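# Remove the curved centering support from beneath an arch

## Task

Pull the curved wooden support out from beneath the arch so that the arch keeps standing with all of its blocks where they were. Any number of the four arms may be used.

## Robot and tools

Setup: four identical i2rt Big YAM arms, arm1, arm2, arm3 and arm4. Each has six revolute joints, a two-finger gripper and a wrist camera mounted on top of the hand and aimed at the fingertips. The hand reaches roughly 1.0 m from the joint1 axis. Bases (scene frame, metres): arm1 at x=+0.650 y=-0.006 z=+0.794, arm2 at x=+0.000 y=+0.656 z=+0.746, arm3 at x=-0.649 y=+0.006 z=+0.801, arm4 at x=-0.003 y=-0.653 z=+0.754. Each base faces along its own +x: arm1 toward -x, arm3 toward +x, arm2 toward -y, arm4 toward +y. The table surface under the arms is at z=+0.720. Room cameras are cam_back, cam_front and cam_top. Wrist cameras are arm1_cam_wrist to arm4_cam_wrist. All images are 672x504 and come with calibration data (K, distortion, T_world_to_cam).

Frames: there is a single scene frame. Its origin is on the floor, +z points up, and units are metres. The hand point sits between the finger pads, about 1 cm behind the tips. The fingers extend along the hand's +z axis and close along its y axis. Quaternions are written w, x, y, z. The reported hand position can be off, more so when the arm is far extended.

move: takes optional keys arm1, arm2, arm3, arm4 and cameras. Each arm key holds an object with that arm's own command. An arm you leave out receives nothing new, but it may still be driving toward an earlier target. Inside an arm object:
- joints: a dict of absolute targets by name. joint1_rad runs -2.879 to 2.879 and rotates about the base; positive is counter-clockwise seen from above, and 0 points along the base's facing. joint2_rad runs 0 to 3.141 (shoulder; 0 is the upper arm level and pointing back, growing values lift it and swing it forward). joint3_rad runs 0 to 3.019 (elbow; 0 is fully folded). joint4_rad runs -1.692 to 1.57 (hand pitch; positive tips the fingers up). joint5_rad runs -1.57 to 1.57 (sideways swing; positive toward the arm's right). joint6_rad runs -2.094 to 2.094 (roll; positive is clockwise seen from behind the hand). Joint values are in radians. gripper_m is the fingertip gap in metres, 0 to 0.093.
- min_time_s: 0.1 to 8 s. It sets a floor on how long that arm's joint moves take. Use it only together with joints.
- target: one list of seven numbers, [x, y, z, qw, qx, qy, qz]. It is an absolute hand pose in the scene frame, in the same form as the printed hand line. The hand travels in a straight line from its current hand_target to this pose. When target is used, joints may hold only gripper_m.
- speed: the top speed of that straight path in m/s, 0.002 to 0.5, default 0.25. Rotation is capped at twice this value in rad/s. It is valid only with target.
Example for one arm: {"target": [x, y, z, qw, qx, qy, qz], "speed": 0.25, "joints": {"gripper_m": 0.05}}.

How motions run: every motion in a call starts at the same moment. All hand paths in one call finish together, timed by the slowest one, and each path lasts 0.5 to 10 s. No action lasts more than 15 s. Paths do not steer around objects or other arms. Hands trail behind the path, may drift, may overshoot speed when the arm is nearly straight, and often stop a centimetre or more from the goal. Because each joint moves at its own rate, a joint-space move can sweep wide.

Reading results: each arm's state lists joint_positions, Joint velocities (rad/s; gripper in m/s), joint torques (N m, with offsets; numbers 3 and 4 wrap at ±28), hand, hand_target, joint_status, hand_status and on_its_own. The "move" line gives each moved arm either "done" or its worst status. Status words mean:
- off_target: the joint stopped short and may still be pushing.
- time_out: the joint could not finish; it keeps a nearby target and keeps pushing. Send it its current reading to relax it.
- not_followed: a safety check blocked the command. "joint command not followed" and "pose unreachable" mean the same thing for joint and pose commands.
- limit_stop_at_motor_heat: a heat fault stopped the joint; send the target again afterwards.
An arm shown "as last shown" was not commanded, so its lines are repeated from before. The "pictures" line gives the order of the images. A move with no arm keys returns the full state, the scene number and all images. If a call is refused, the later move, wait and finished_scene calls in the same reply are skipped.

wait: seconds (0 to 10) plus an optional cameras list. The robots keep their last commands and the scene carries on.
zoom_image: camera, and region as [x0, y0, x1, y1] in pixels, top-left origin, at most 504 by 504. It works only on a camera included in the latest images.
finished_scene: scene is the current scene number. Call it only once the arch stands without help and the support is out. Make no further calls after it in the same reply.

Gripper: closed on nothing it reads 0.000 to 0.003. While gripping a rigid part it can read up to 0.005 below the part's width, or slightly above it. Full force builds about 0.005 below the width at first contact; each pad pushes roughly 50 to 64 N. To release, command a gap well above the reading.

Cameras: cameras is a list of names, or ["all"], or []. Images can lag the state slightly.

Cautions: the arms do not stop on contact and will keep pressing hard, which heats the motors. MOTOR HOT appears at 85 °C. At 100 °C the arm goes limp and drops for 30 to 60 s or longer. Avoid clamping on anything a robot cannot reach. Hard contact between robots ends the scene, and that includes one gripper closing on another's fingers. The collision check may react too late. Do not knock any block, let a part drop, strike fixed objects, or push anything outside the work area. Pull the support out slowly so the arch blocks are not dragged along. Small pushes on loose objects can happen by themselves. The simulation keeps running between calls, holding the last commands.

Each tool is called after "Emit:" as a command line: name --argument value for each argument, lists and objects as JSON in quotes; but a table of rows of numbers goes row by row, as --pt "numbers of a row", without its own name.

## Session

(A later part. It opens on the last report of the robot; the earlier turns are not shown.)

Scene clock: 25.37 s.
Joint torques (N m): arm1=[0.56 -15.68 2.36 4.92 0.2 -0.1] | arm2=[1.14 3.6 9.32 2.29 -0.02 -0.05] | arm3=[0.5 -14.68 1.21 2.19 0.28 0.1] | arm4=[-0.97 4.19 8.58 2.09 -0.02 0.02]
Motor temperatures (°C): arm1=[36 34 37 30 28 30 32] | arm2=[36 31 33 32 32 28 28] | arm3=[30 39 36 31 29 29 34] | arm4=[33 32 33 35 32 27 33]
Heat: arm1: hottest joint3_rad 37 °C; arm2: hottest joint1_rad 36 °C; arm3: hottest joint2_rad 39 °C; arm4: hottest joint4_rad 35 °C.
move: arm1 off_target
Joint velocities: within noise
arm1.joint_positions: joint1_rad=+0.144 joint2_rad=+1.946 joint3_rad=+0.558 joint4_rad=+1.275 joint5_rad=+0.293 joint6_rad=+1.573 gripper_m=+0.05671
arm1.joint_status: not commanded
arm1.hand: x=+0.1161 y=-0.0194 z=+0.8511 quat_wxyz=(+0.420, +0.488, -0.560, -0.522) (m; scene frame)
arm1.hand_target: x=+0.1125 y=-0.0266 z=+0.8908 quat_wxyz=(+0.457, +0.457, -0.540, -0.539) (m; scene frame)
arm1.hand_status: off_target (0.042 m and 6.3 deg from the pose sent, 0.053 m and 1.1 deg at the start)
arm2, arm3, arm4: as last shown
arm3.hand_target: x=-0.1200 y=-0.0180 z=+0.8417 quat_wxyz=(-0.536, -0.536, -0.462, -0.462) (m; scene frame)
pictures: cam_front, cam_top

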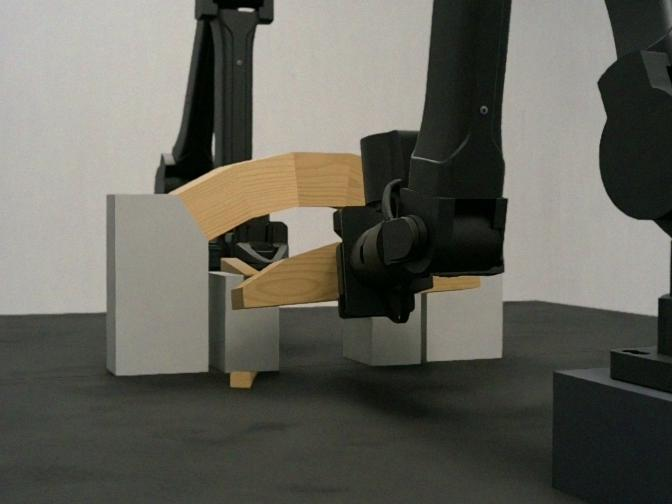

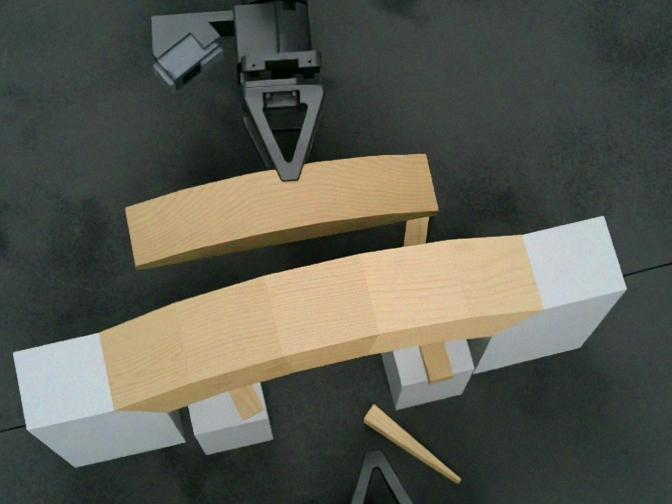

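Emit:
move --arm1 '{"target":[0.20,-0.03,0.94,-0.4569,-0.4569,0.5397,0.5397],"speed":0.15}' --cameras '["cam_front","cam_top"]'

Scene clock: 27.13 s.
Joint torques (N m): arm1=[0.56 -10.64 3 2.66 0.17 -0.13] | arm2=[1.03 3.66 9.33 2.25 -0.03 -0.05] | arm3=[0.44 -14.68 1.25 2.22 0.29 0.09] | arm4=[-1.03 3.84 8.46 2.13 -0.01 0.04]
Motor temperatures (°C): arm1=[36 34 37 30 28 30 32] | arm2=[36 31 34 32 32 28 28] | arm3=[30 39 36 31 29 29 33] | arm4=[33 32 33 35 32 27 33]
Heat: arm1: hottest joint3_rad 37 °C; arm2: hottest joint1_rad 36 °C; arm3: hottest joint2_rad 39 °C; arm4: hottest joint4_rad 35 °C.
move: arm1 off_target
Joint velocities: within noise
arm1.joint_positions: joint1_rad=+0.194 joint2_rad=+1.621 joint3_rad=+0.318 joint4_rad=+1.246 joint5_rad=+0.344 joint6_rad=+1.574 gripper_m=+0.05671
arm1.joint_status: not commanded
arm1.hand: x=+0.2003 y=-0.0241 z=+0.9189 quat_wxyz=(+0.436, +0.472, -0.549, -0.534) (m; scene frame)
arm1.hand_target: x=+0.2000 y=-0.0298 z=+0.9395 quat_wxyz=(+0.457, +0.457, -0.540, -0.539) (m; scene frame)
arm1.hand_status: off_target (0.022 m and 3.2 deg from the pose sent, 0.123 m and 6.4 deg at the start)
arm2, arm3, arm4: as last shown
pictures: cam_front, cam_top

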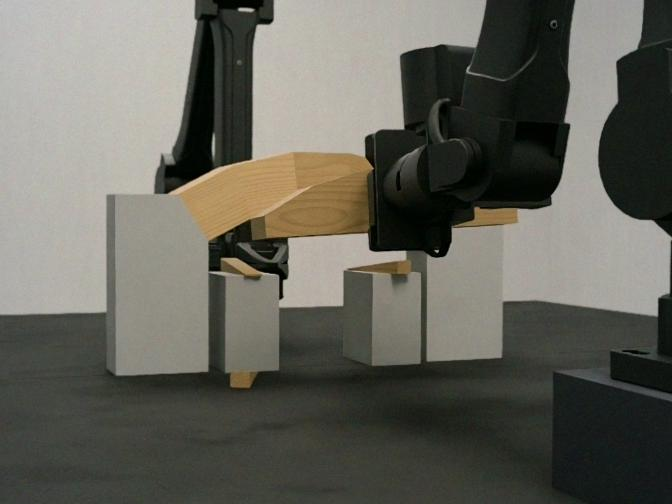

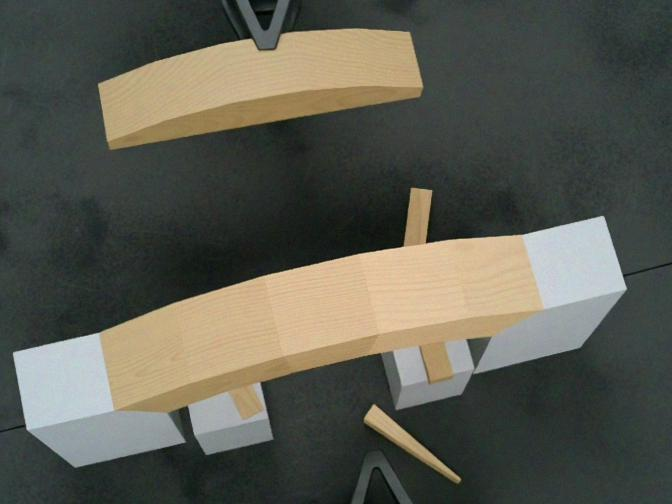

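Clear. Rotate hand down.

Emit:
move --arm1 '{"target":[0.27,-0.02,0.93,0,0.7071,-0.7071,0],"speed":0.4}' --cameras '["cam_front","cam_top"]'

Emit:
move --arm1 '{"target":[0.28,-0.02,0.82,0,0.7071,-0.7071,0],"speed":0.15}' --cameras '["cam_front","cam_top"]'

Scene clock: 30.17 s.
Joint torques (N m): arm1=[-1.49 -8.35 11.28 -0.64 -0.02 -0.22] | arm2=[0.97 3.66 9.33 2.32 0 -0.06] | arm3=[0.62 -14.74 1.22 2.21 0.28 0.08] | arm4=[-0.91 4.07 8.72 2.18 -0.03 0.04]
Motor temperatures (°C): arm1=[36 34 37 30 28 30 32] | arm2=[36 31 34 32 32 28 28] | arm3=[30 39 36 32 29 29 33] | arm4=[33 32 33 35 32 27 33]
Heat: arm1: hottest joint3_rad 37 °C; arm2: hottest joint1_rad 36 °C; arm3: hottest joint2_rad 39 °C; arm4: hottest joint4_rad 35 °C.
move: arm1 off_target
Joint velocities: within noise
arm1.joint_positions: joint1_rad=+0.069 joint2_rad=+1.389 joint3_rad=+0.970 joint4_rad=-1.201 joint5_rad=-0.005 joint6_rad=+1.613 gripper_m=+0.05671
arm1.joint_status: not commanded
arm1.hand: x=+0.2945 y=-0.0232 z=+0.9077 quat_wxyz=(-0.018, +0.707, -0.707, +0.014) (m; scene frame)
arm1.hand_target: x=+0.2713 y=-0.0199 z=+0.9302 quat_wxyz=(+0.000, +0.707, -0.707, -0.001) (m; scene frame)
arm1.hand_status: off_target (0.033 m and 2.7 deg from the pose sent, 0.071 m and 87.5 deg at the start)
arm2.joint_positions: joint1_rad=+0.031 joint2_rad=+0.603 joint3_rad=+1.457 joint4_rad=-1.387 joint5_rad=-0.263 joint6_rad=+0.761 gripper_m=+0.09396
arm2.joint_status: not commanded
arm2.hand: x=+0.0421 y=+0.4486 z=+1.3126 quat_wxyz=(-0.497, -0.768, -0.393, +0.094) (m; scene frame)
arm2.hand_target: x=+0.0421 y=+0.4516 z=+1.3209 quat_wxyz=(-0.505, -0.763, -0.391, +0.098) (m; scene frame)
arm2.hand_status: not commanded
arm3: as last shown
arm4.joint_positions: joint1_rad=-0.454 joint2_rad=+0.631 joint3_rad=+1.450 joint4_rad=-1.565 joint5_rad=-0.075 joint6_rad=-0.150 gripper_m=+0.09396
arm4.joint_status: not commanded
arm4.hand: x=+0.0668 y=-0.4724 z=+1.2759 quat_wxyz=(-0.346, +0.552, -0.728, -0.214) (m; scene frame)
arm4.hand_target: x=+0.0658 y=-0.4742 z=+1.2836 quat_wxyz=(-0.354, +0.550, -0.724, -0.218) (m; scene frame)
arm4.hand_status: not commanded
pictures: cam_front, cam_top

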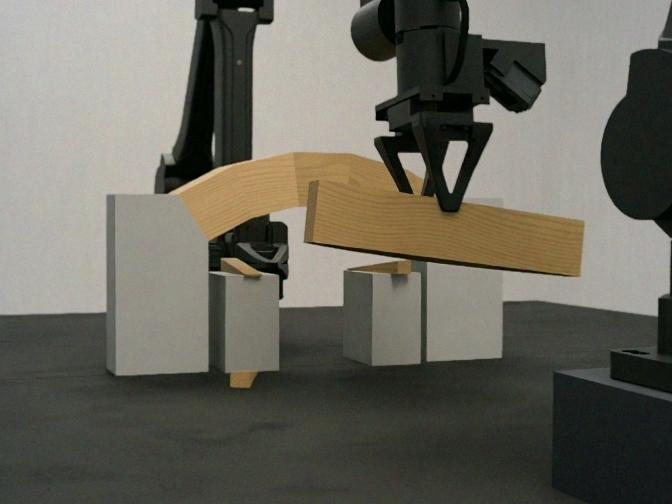

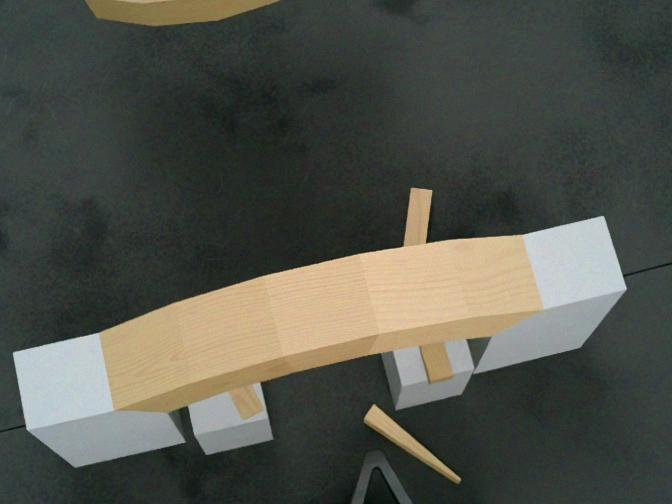

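Scene clock: 31.63 s.
Joint torques (N m): arm1=[-1.2 -9.52 5.37 0.77 -0.03 -0.18] | arm2=[1.26 3.96 9.36 2.29 -0.01 -0.05] | arm3=[0.5 -14.74 1.2 2.19 0.28 0.09] | arm4=[-1.44 3.9 8.72 2.22 0 0.01]
Motor temperatures (°C): arm1=[36 34 38 30 28 30 32] | arm2=[36 31 34 32 32 28 28] | arm3=[30 40 36 32 29 29 33] | arm4=[33 32 34 35 32 27 33]
Heat: arm1: hottest joint3_rad 38 °C; arm2: hottest joint1_rad 36 °C; arm3: hottest joint2_rad 40 °C; arm4: hottest joint4_rad 35 °C.
move: arm1 done
Joint velocities: within noise
arm1.joint_positions: joint1_rad=+0.069 joint2_rad=+1.528 joint3_rad=+0.852 joint4_rad=-0.909 joint5_rad=-0.006 joint6_rad=+1.613 gripper_m=+0.05671
arm1.joint_status: not commanded
arm1.hand: x=+0.2831 y=-0.0230 z=+0.8205 quat_wxyz=(-0.005, +0.707, -0.707, +0.003) (m; scene frame)
arm1.hand_target: x=+0.2801 y=-0.0200 z=+0.8199 quat_wxyz=(+0.000, +0.707, -0.707, +0.000) (m; scene frame)
arm1.hand_status: done (0.004 m and 0.7 deg from the pose sent, 0.089 m and 2.7 deg at the start)
arm2, arm3, arm4: as last shown
pictures: cam_front, cam_top

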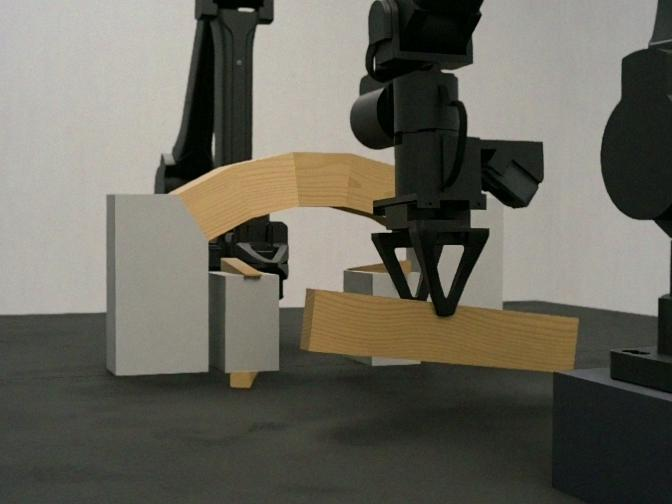

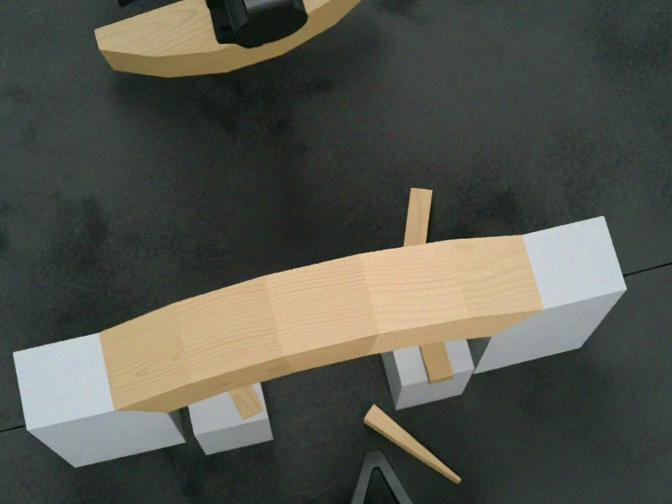

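Emit:
move --arm1 '{"target":[0.28,-0.02,0.785,0,0.7071,-0.7071,0],"speed":0.08}'

Emit:
move --arm1 '{"target":[0.28,-0.02,0.772,0,0.7071,-0.7071,0],"speed":0.03}' --cameras '["cam_front"]'

Scene clock: 32.80 s.
Joint torques (N m): arm1=[-1.26 -9.47 4.72 1.11 -0.01 -0.17] | arm2=[1.14 3.72 9.35 2.33 -0.02 -0.06] | arm3=[0.62 -14.68 1.28 2.19 0.28 0.09] | arm4=[-1.14 4.25 8.55 2.21 -0.01 0.01]
Motor temperatures (°C): arm1=[36 34 38 30 28 30 32] | arm2=[36 31 34 31 32 28 28] | arm3=[30 40 36 32 29 29 33] | arm4=[33 32 34 35 32 27 33]
Heat: arm1: hottest joint3_rad 38 °C; arm2: hottest joint1_rad 36 °C; arm3: hottest joint2_rad 40 °C; arm4: hottest joint4_rad 35 °C.
move: arm1 done
Joint velocities: within noise
arm1.joint_positions: joint1_rad=+0.069 joint2_rad=+1.594 joint3_rad=+0.819 joint4_rad=-0.810 joint5_rad=-0.007 joint6_rad=+1.613 gripper_m=+0.05671
arm1.joint_status: not commanded
arm1.hand: x=+0.2828 y=-0.0229 z=+0.7881 quat_wxyz=(-0.004, +0.707, -0.707, +0.002) (m; scene frame)
arm1.hand_target: x=+0.2802 y=-0.0200 z=+0.7850 quat_wxyz=(+0.000, +0.707, -0.707, +0.000) (m; scene frame)
arm1.hand_status: done (0.005 m and 0.6 deg from the pose sent, 0.036 m and 0.6 deg at the start)
arm2, arm3, arm4: as last shown
pictures: none

Scene clock: 33.80 s.
Joint torques (N m): arm1=[-1.26 -8.47 4.25 1.21 -0.05 -0.17] | arm2=[1.32 3.84 9.32 2.29 -0.03 -0.05] | arm3=[0.56 -14.68 1.21 2.19 0.29 0.1] | arm4=[-0.97 3.84 8.59 2.07 -0.03 0.03]
Motor temperatures (°C): arm1=[36 34 38 30 28 30 32] | arm2=[36 31 34 31 32 28 28] | arm3=[30 40 36 32 29 29 33] | arm4=[33 32 34 35 32 27 33]
Heat: arm1: hottest joint3_rad 38 °C; arm2: hottest joint1_rad 36 °C; arm3: hottest joint2_rad 40 °C; arm4: hottest joint4_rad 35 °C.
move: arm1 off_target
Joint velocities: within noise
arm1.joint_positions: joint1_rad=+0.069 joint2_rad=+1.606 joint3_rad=+0.814 joint4_rad=-0.774 joint5_rad=-0.006 joint6_rad=+1.613 gripper_m=+0.05671
arm1.joint_status: not commanded
arm1.hand: x=+0.2784 y=-0.0228 z=+0.7823 quat_wxyz=(+0.002, +0.708, -0.707, -0.004) (m; scene frame)
arm1.hand_target: x=+0.2802 y=-0.0201 z=+0.7724 quat_wxyz=(+0.000, +0.707, -0.707, +0.000) (m; scene frame)
arm1.hand_status: off_target (0.011 m and 0.5 deg from the pose sent, 0.017 m and 0.6 deg at the start)
arm2, arm3, arm4: as last shown
pictures: cam_front

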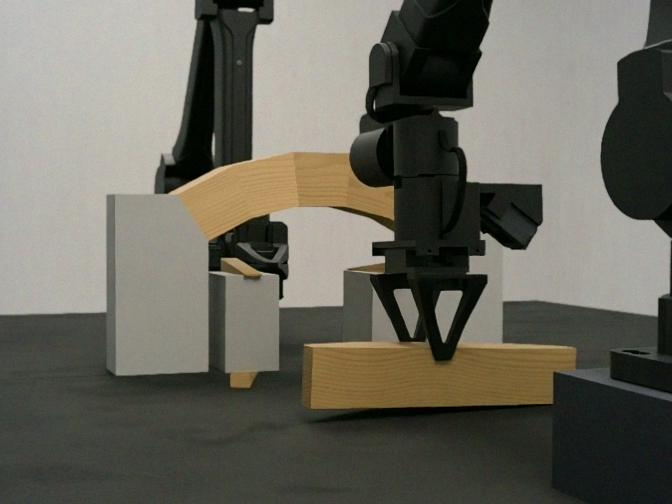

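Emit:
zoom_image --camera "cam_front" --region '[280, 320, 600, 440]'

Scaled by 1.575 from the camera's 672x504 image, which has a finer 960x720 frame.

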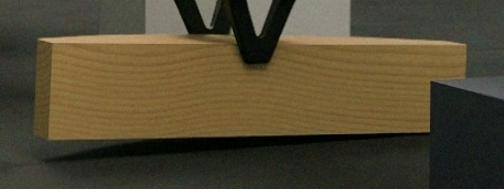

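Emit:
move --arm1 '{"target":[0.28,-0.02,0.765,0,0.7071,-0.7071,0],"speed":0.03}' --cameras '["cam_front","arm1_cam_wrist"]'

Emit:
zoom_image --camera "cam_front" --region '[280, 320, 600, 440]'

Scene clock: 36.20 s.
Joint torques (N m): arm1=[-1.08 -8.35 4.08 1.18 -0.08 -0.18] | arm2=[1.14 3.9 9.37 2.28 -0.01 -0.06] | arm3=[0.5 -14.62 1.25 2.22 0.29 0.09] | arm4=[-0.79 3.78 8.72 2.11 -0.01 0.06]
Motor temperatures (°C): arm1=[36 34 38 30 28 30 33] | arm2=[36 31 34 31 32 28 28] | arm3=[30 40 36 32 29 29 33] | arm4=[33 32 34 35 32 27 33]
Heat: arm1: hottest joint3_rad 38 °C; arm2: hottest joint1_rad 36 °C; arm3: hottest joint2_rad 40 °C; arm4: hottest joint4_rad 35 °C.
move: arm1 off_target
Joint velocities: within noise
arm1.joint_positions: joint1_rad=+0.069 joint2_rad=+1.619 joint3_rad=+0.810 joint4_rad=-0.753 joint5_rad=-0.005 joint6_rad=+1.613 gripper_m=+0.05671
arm1.joint_status: not commanded
arm1.hand: x=+0.2773 y=-0.0227 z=+0.7765 quat_wxyz=(+0.003, +0.708, -0.707, -0.005) (m; scene frame)
arm1.hand_target: x=+0.2804 y=-0.0201 z=+0.7653 quat_wxyz=(+0.000, +0.707, -0.707, +0.000) (m; scene frame)
arm1.hand_status: off_target (0.012 m and 0.7 deg from the pose sent, 0.017 m and 0.5 deg at the start)
arm2, arm3, arm4: as last shown
pictures: arm1_cam_wrist, cam_front
camera_calibration:
arm1_cam_wrist: T_world_to_cam=[[0.999997, 0.00129426, 0.00213191, -0.280028], [-0.000175753, -0.816113, 0.577892, -0.464029], [0.00248782, -0.577891, -0.81611, 0.747693], [0, 0, 0, 1]] pos_world=[0.278085, 0.0537469, 0.878956]

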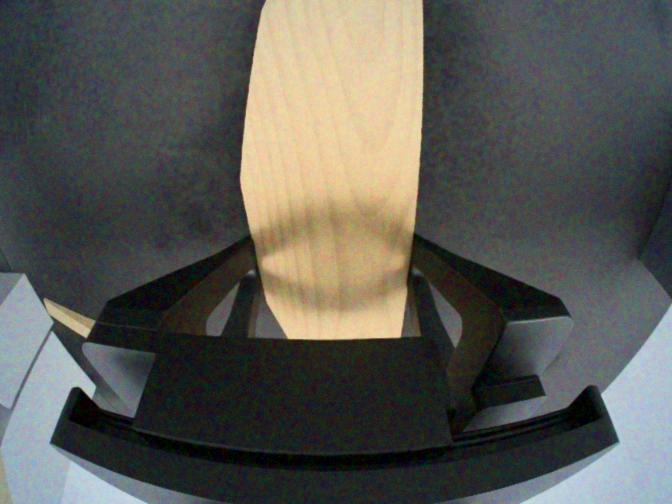

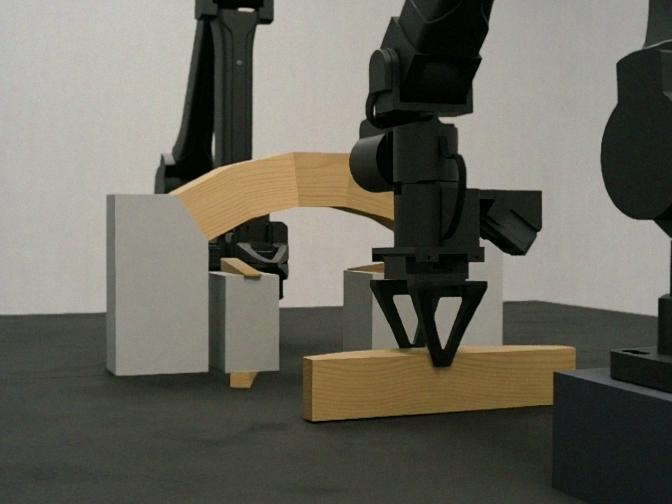

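Scaled by 1.575 from the camera's 672x504 image, which has a finer 960x720 frame.

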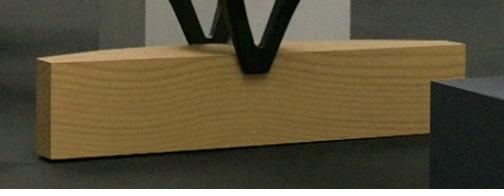

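Flat on the table. Release gently and lift.

Emit:
move --arm1 '{"joints":{"gripper_m":0.065}}'

Emit:
move --arm1 '{"joints":{"gripper_m":0.09}}' --cameras '["arm1_cam_wrist"]'

Emit:
move --arm1 '{"target":[0.284,-0.02,0.87,0,0.7071,-0.7071,0],"speed":0.15}' --cameras '["cam_front","cam_top","cam_back"]'

Scene clock: 37.00 s.
Joint torques (N m): arm1=[-1.03 -8.64 4.12 0.91 -0.04 -0.17] | arm2=[1.14 3.78 9.39 2.35 -0.02 -0.07] | arm3=[0.5 -14.68 1.24 2.21 0.28 0.09] | arm4=[-1.32 4.25 8.68 1.98 0.01 0.03]
Motor temperatures (°C): arm1=[36 34 38 30 28 30 33] | arm2=[36 31 34 31 32 28 28] | arm3=[30 40 36 32 29 29 33] | arm4=[33 32 34 35 32 27 33]
Heat: arm1: hottest joint3_rad 38 °C; arm2: hottest joint1_rad 36 °C; arm3: hottest joint2_rad 40 °C; arm4: hottest joint4_rad 35 °C.
move: arm1 done
Joint velocities: within noise
arm1.joint_positions: joint1_rad=+0.069 joint2_rad=+1.623 joint3_rad=+0.809 joint4_rad=-0.745 joint5_rad=-0.006 joint6_rad=+1.613 gripper_m=+0.06491
arm1.joint_status: all done
arm1.hand: x=+0.2763 y=-0.0229 z=+0.7753 quat_wxyz=(+0.005, +0.708, -0.707, -0.006) (m; scene frame)
arm1.hand_target: x=+0.2803 y=-0.0201 z=+0.7654 quat_wxyz=(+0.000, +0.707, -0.707, +0.000) (m; scene frame)
arm1.hand_status: not commanded
arm2, arm4: as last shown
arm3.joint_positions: joint1_rad=-0.043 joint2_rad=+2.118 joint3_rad=+0.562 joint4_rad=+1.522 joint5_rad=+0.150 joint6_rad=+1.568 gripper_m=+0.00017
arm3.joint_status: not commanded
arm3.hand: x=-0.1207 y=-0.0230 z=+0.8254 quat_wxyz=(-0.530, -0.544, -0.473, -0.446) (m; scene frame)
arm3.hand_target: x=-0.1200 y=-0.0180 z=+0.8417 quat_wxyz=(-0.536, -0.536, -0.462, -0.462) (m; scene frame)
arm3.hand_status: not commanded
pictures: none

Scene clock: 37.60 s.
Joint torques (N m): arm1=[-1.08 -8.64 4.16 0.88 -0.05 -0.18] | arm2=[0.91 3.66 9.28 2.32 -0.02 -0.06] | arm3=[0.5 -14.62 1.25 2.19 0.29 0.1] | arm4=[-0.79 4.25 8.62 2.09 -0.01 0]
Motor temperatures (°C): arm1=[36 34 38 30 28 30 32] | arm2=[36 31 34 31 32 28 28] | arm3=[30 40 35 32 29 29 33] | arm4=[33 32 34 35 32 27 33]
Heat: arm1: hottest joint3_rad 38 °C; arm2: hottest joint1_rad 36 °C; arm3: hottest joint2_rad 40 °C; arm4: hottest joint4_rad 35 °C.
move: arm1 done
Joint velocities: within noise
arm1.joint_positions: joint1_rad=+0.069 joint2_rad=+1.623 joint3_rad=+0.809 joint4_rad=-0.745 joint5_rad=-0.006 joint6_rad=+1.613 gripper_m=+0.08983
arm1.joint_status: all done
arm1.hand: x=+0.2763 y=-0.0229 z=+0.7753 quat_wxyz=(+0.005, +0.708, -0.707, -0.006) (m; scene frame)
arm1.hand_target: x=+0.2803 y=-0.0201 z=+0.7654 quat_wxyz=(+0.000, +0.707, -0.707, +0.000) (m; scene frame)
arm1.hand_status: not commanded
arm2, arm3, arm4: as last shown
pictures: arm1_cam_wrist
camera_calibration:
arm1_cam_wrist: T_world_to_cam=[[0.999998, 0.00136691, -0.00172968, -0.27605], [0.00211596, -0.815339, 0.578981, -0.46499], [-0.000618862, -0.578983, -0.815339, 0.746823], [0, 0, 0, 1]] pos_world=[0.277495, 0.0536504, 0.877657]

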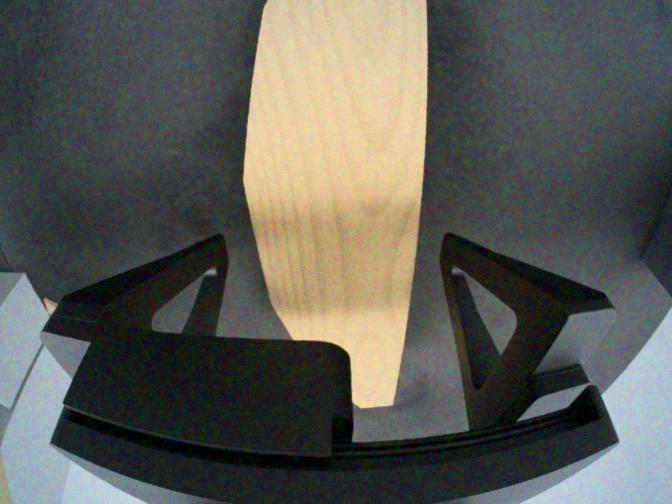

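Scene clock: 39.07 s.
Joint torques (N m): arm1=[-1.32 -9.7 8.94 -0.57 -0.01 -0.19] | arm2=[1.14 3.66 9.33 2.3 0 -0.05] | arm3=[0.5 -14.62 1.22 2.21 0.29 0.09] | arm4=[-1.08 4.19 8.58 2.06 -0.01 0.02]
Motor temperatures (°C): arm1=[36 34 38 30 28 30 32] | arm2=[36 31 34 31 32 28 28] | arm3=[30 40 35 32 29 29 33] | arm4=[33 32 34 35 32 27 33]
Heat: arm1: hottest joint3_rad 38 °C; arm2: hottest joint1_rad 36 °C; arm3: hottest joint2_rad 40 °C; arm4: hottest joint4_rad 35 °C.
move: arm1 off_target
Joint velocities: within noise
arm1.joint_positions: joint1_rad=+0.069 joint2_rad=+1.444 joint3_rad=+0.861 joint4_rad=-1.032 joint5_rad=-0.006 joint6_rad=+1.613 gripper_m=+0.08991
arm1.joint_status: not commanded
arm1.hand: x=+0.3019 y=-0.0225 z=+0.8522 quat_wxyz=(-0.016, +0.707, -0.707, +0.013) (m; scene frame)
arm1.hand_target: x=+0.2846 y=-0.0200 z=+0.8701 quat_wxyz=(+0.000, +0.707, -0.707, +0.000) (m; scene frame)
arm1.hand_status: off_target (0.025 m and 2.4 deg from the pose sent, 0.095 m and 0.9 deg at the start)
arm2, arm3, arm4: as last shown
pictures: cam_back, cam_front, cam_top

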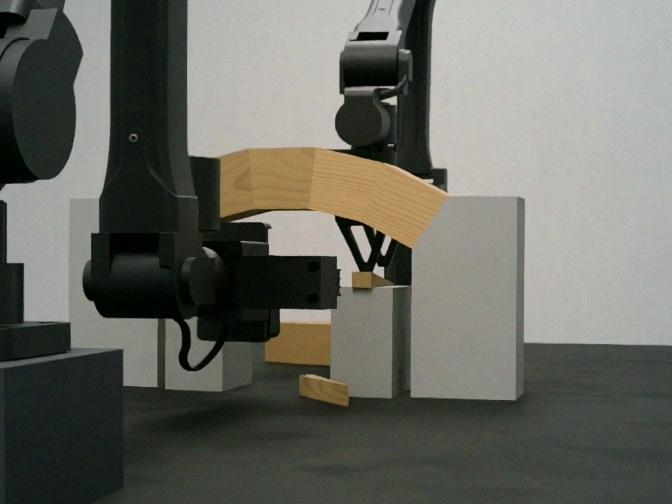

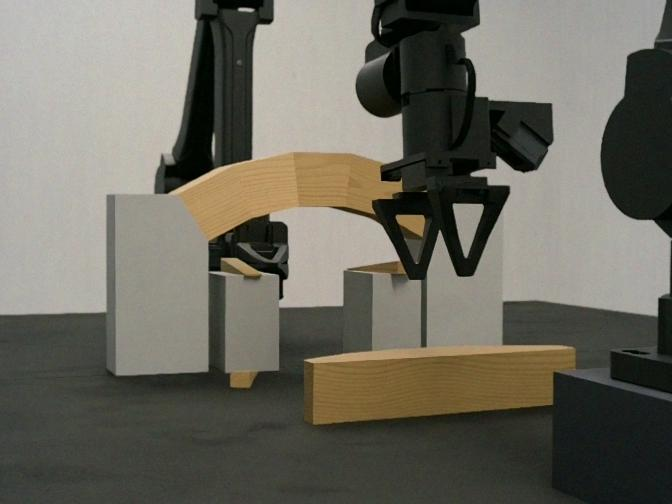

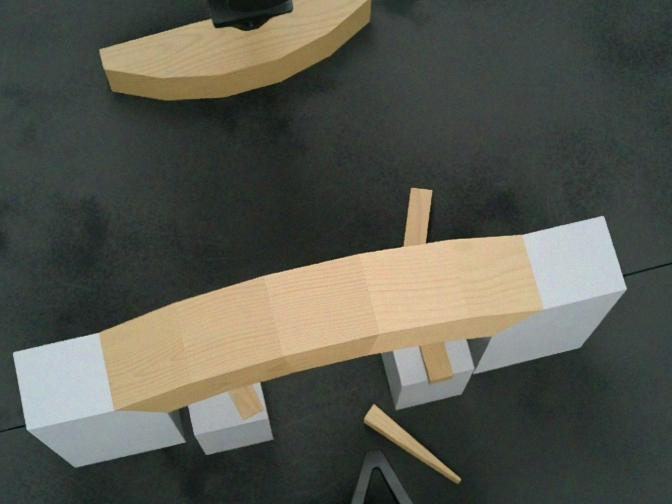

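Arch standing, support out.

Emit:
finished_scene --scene 2

The scene is finished: the task was done.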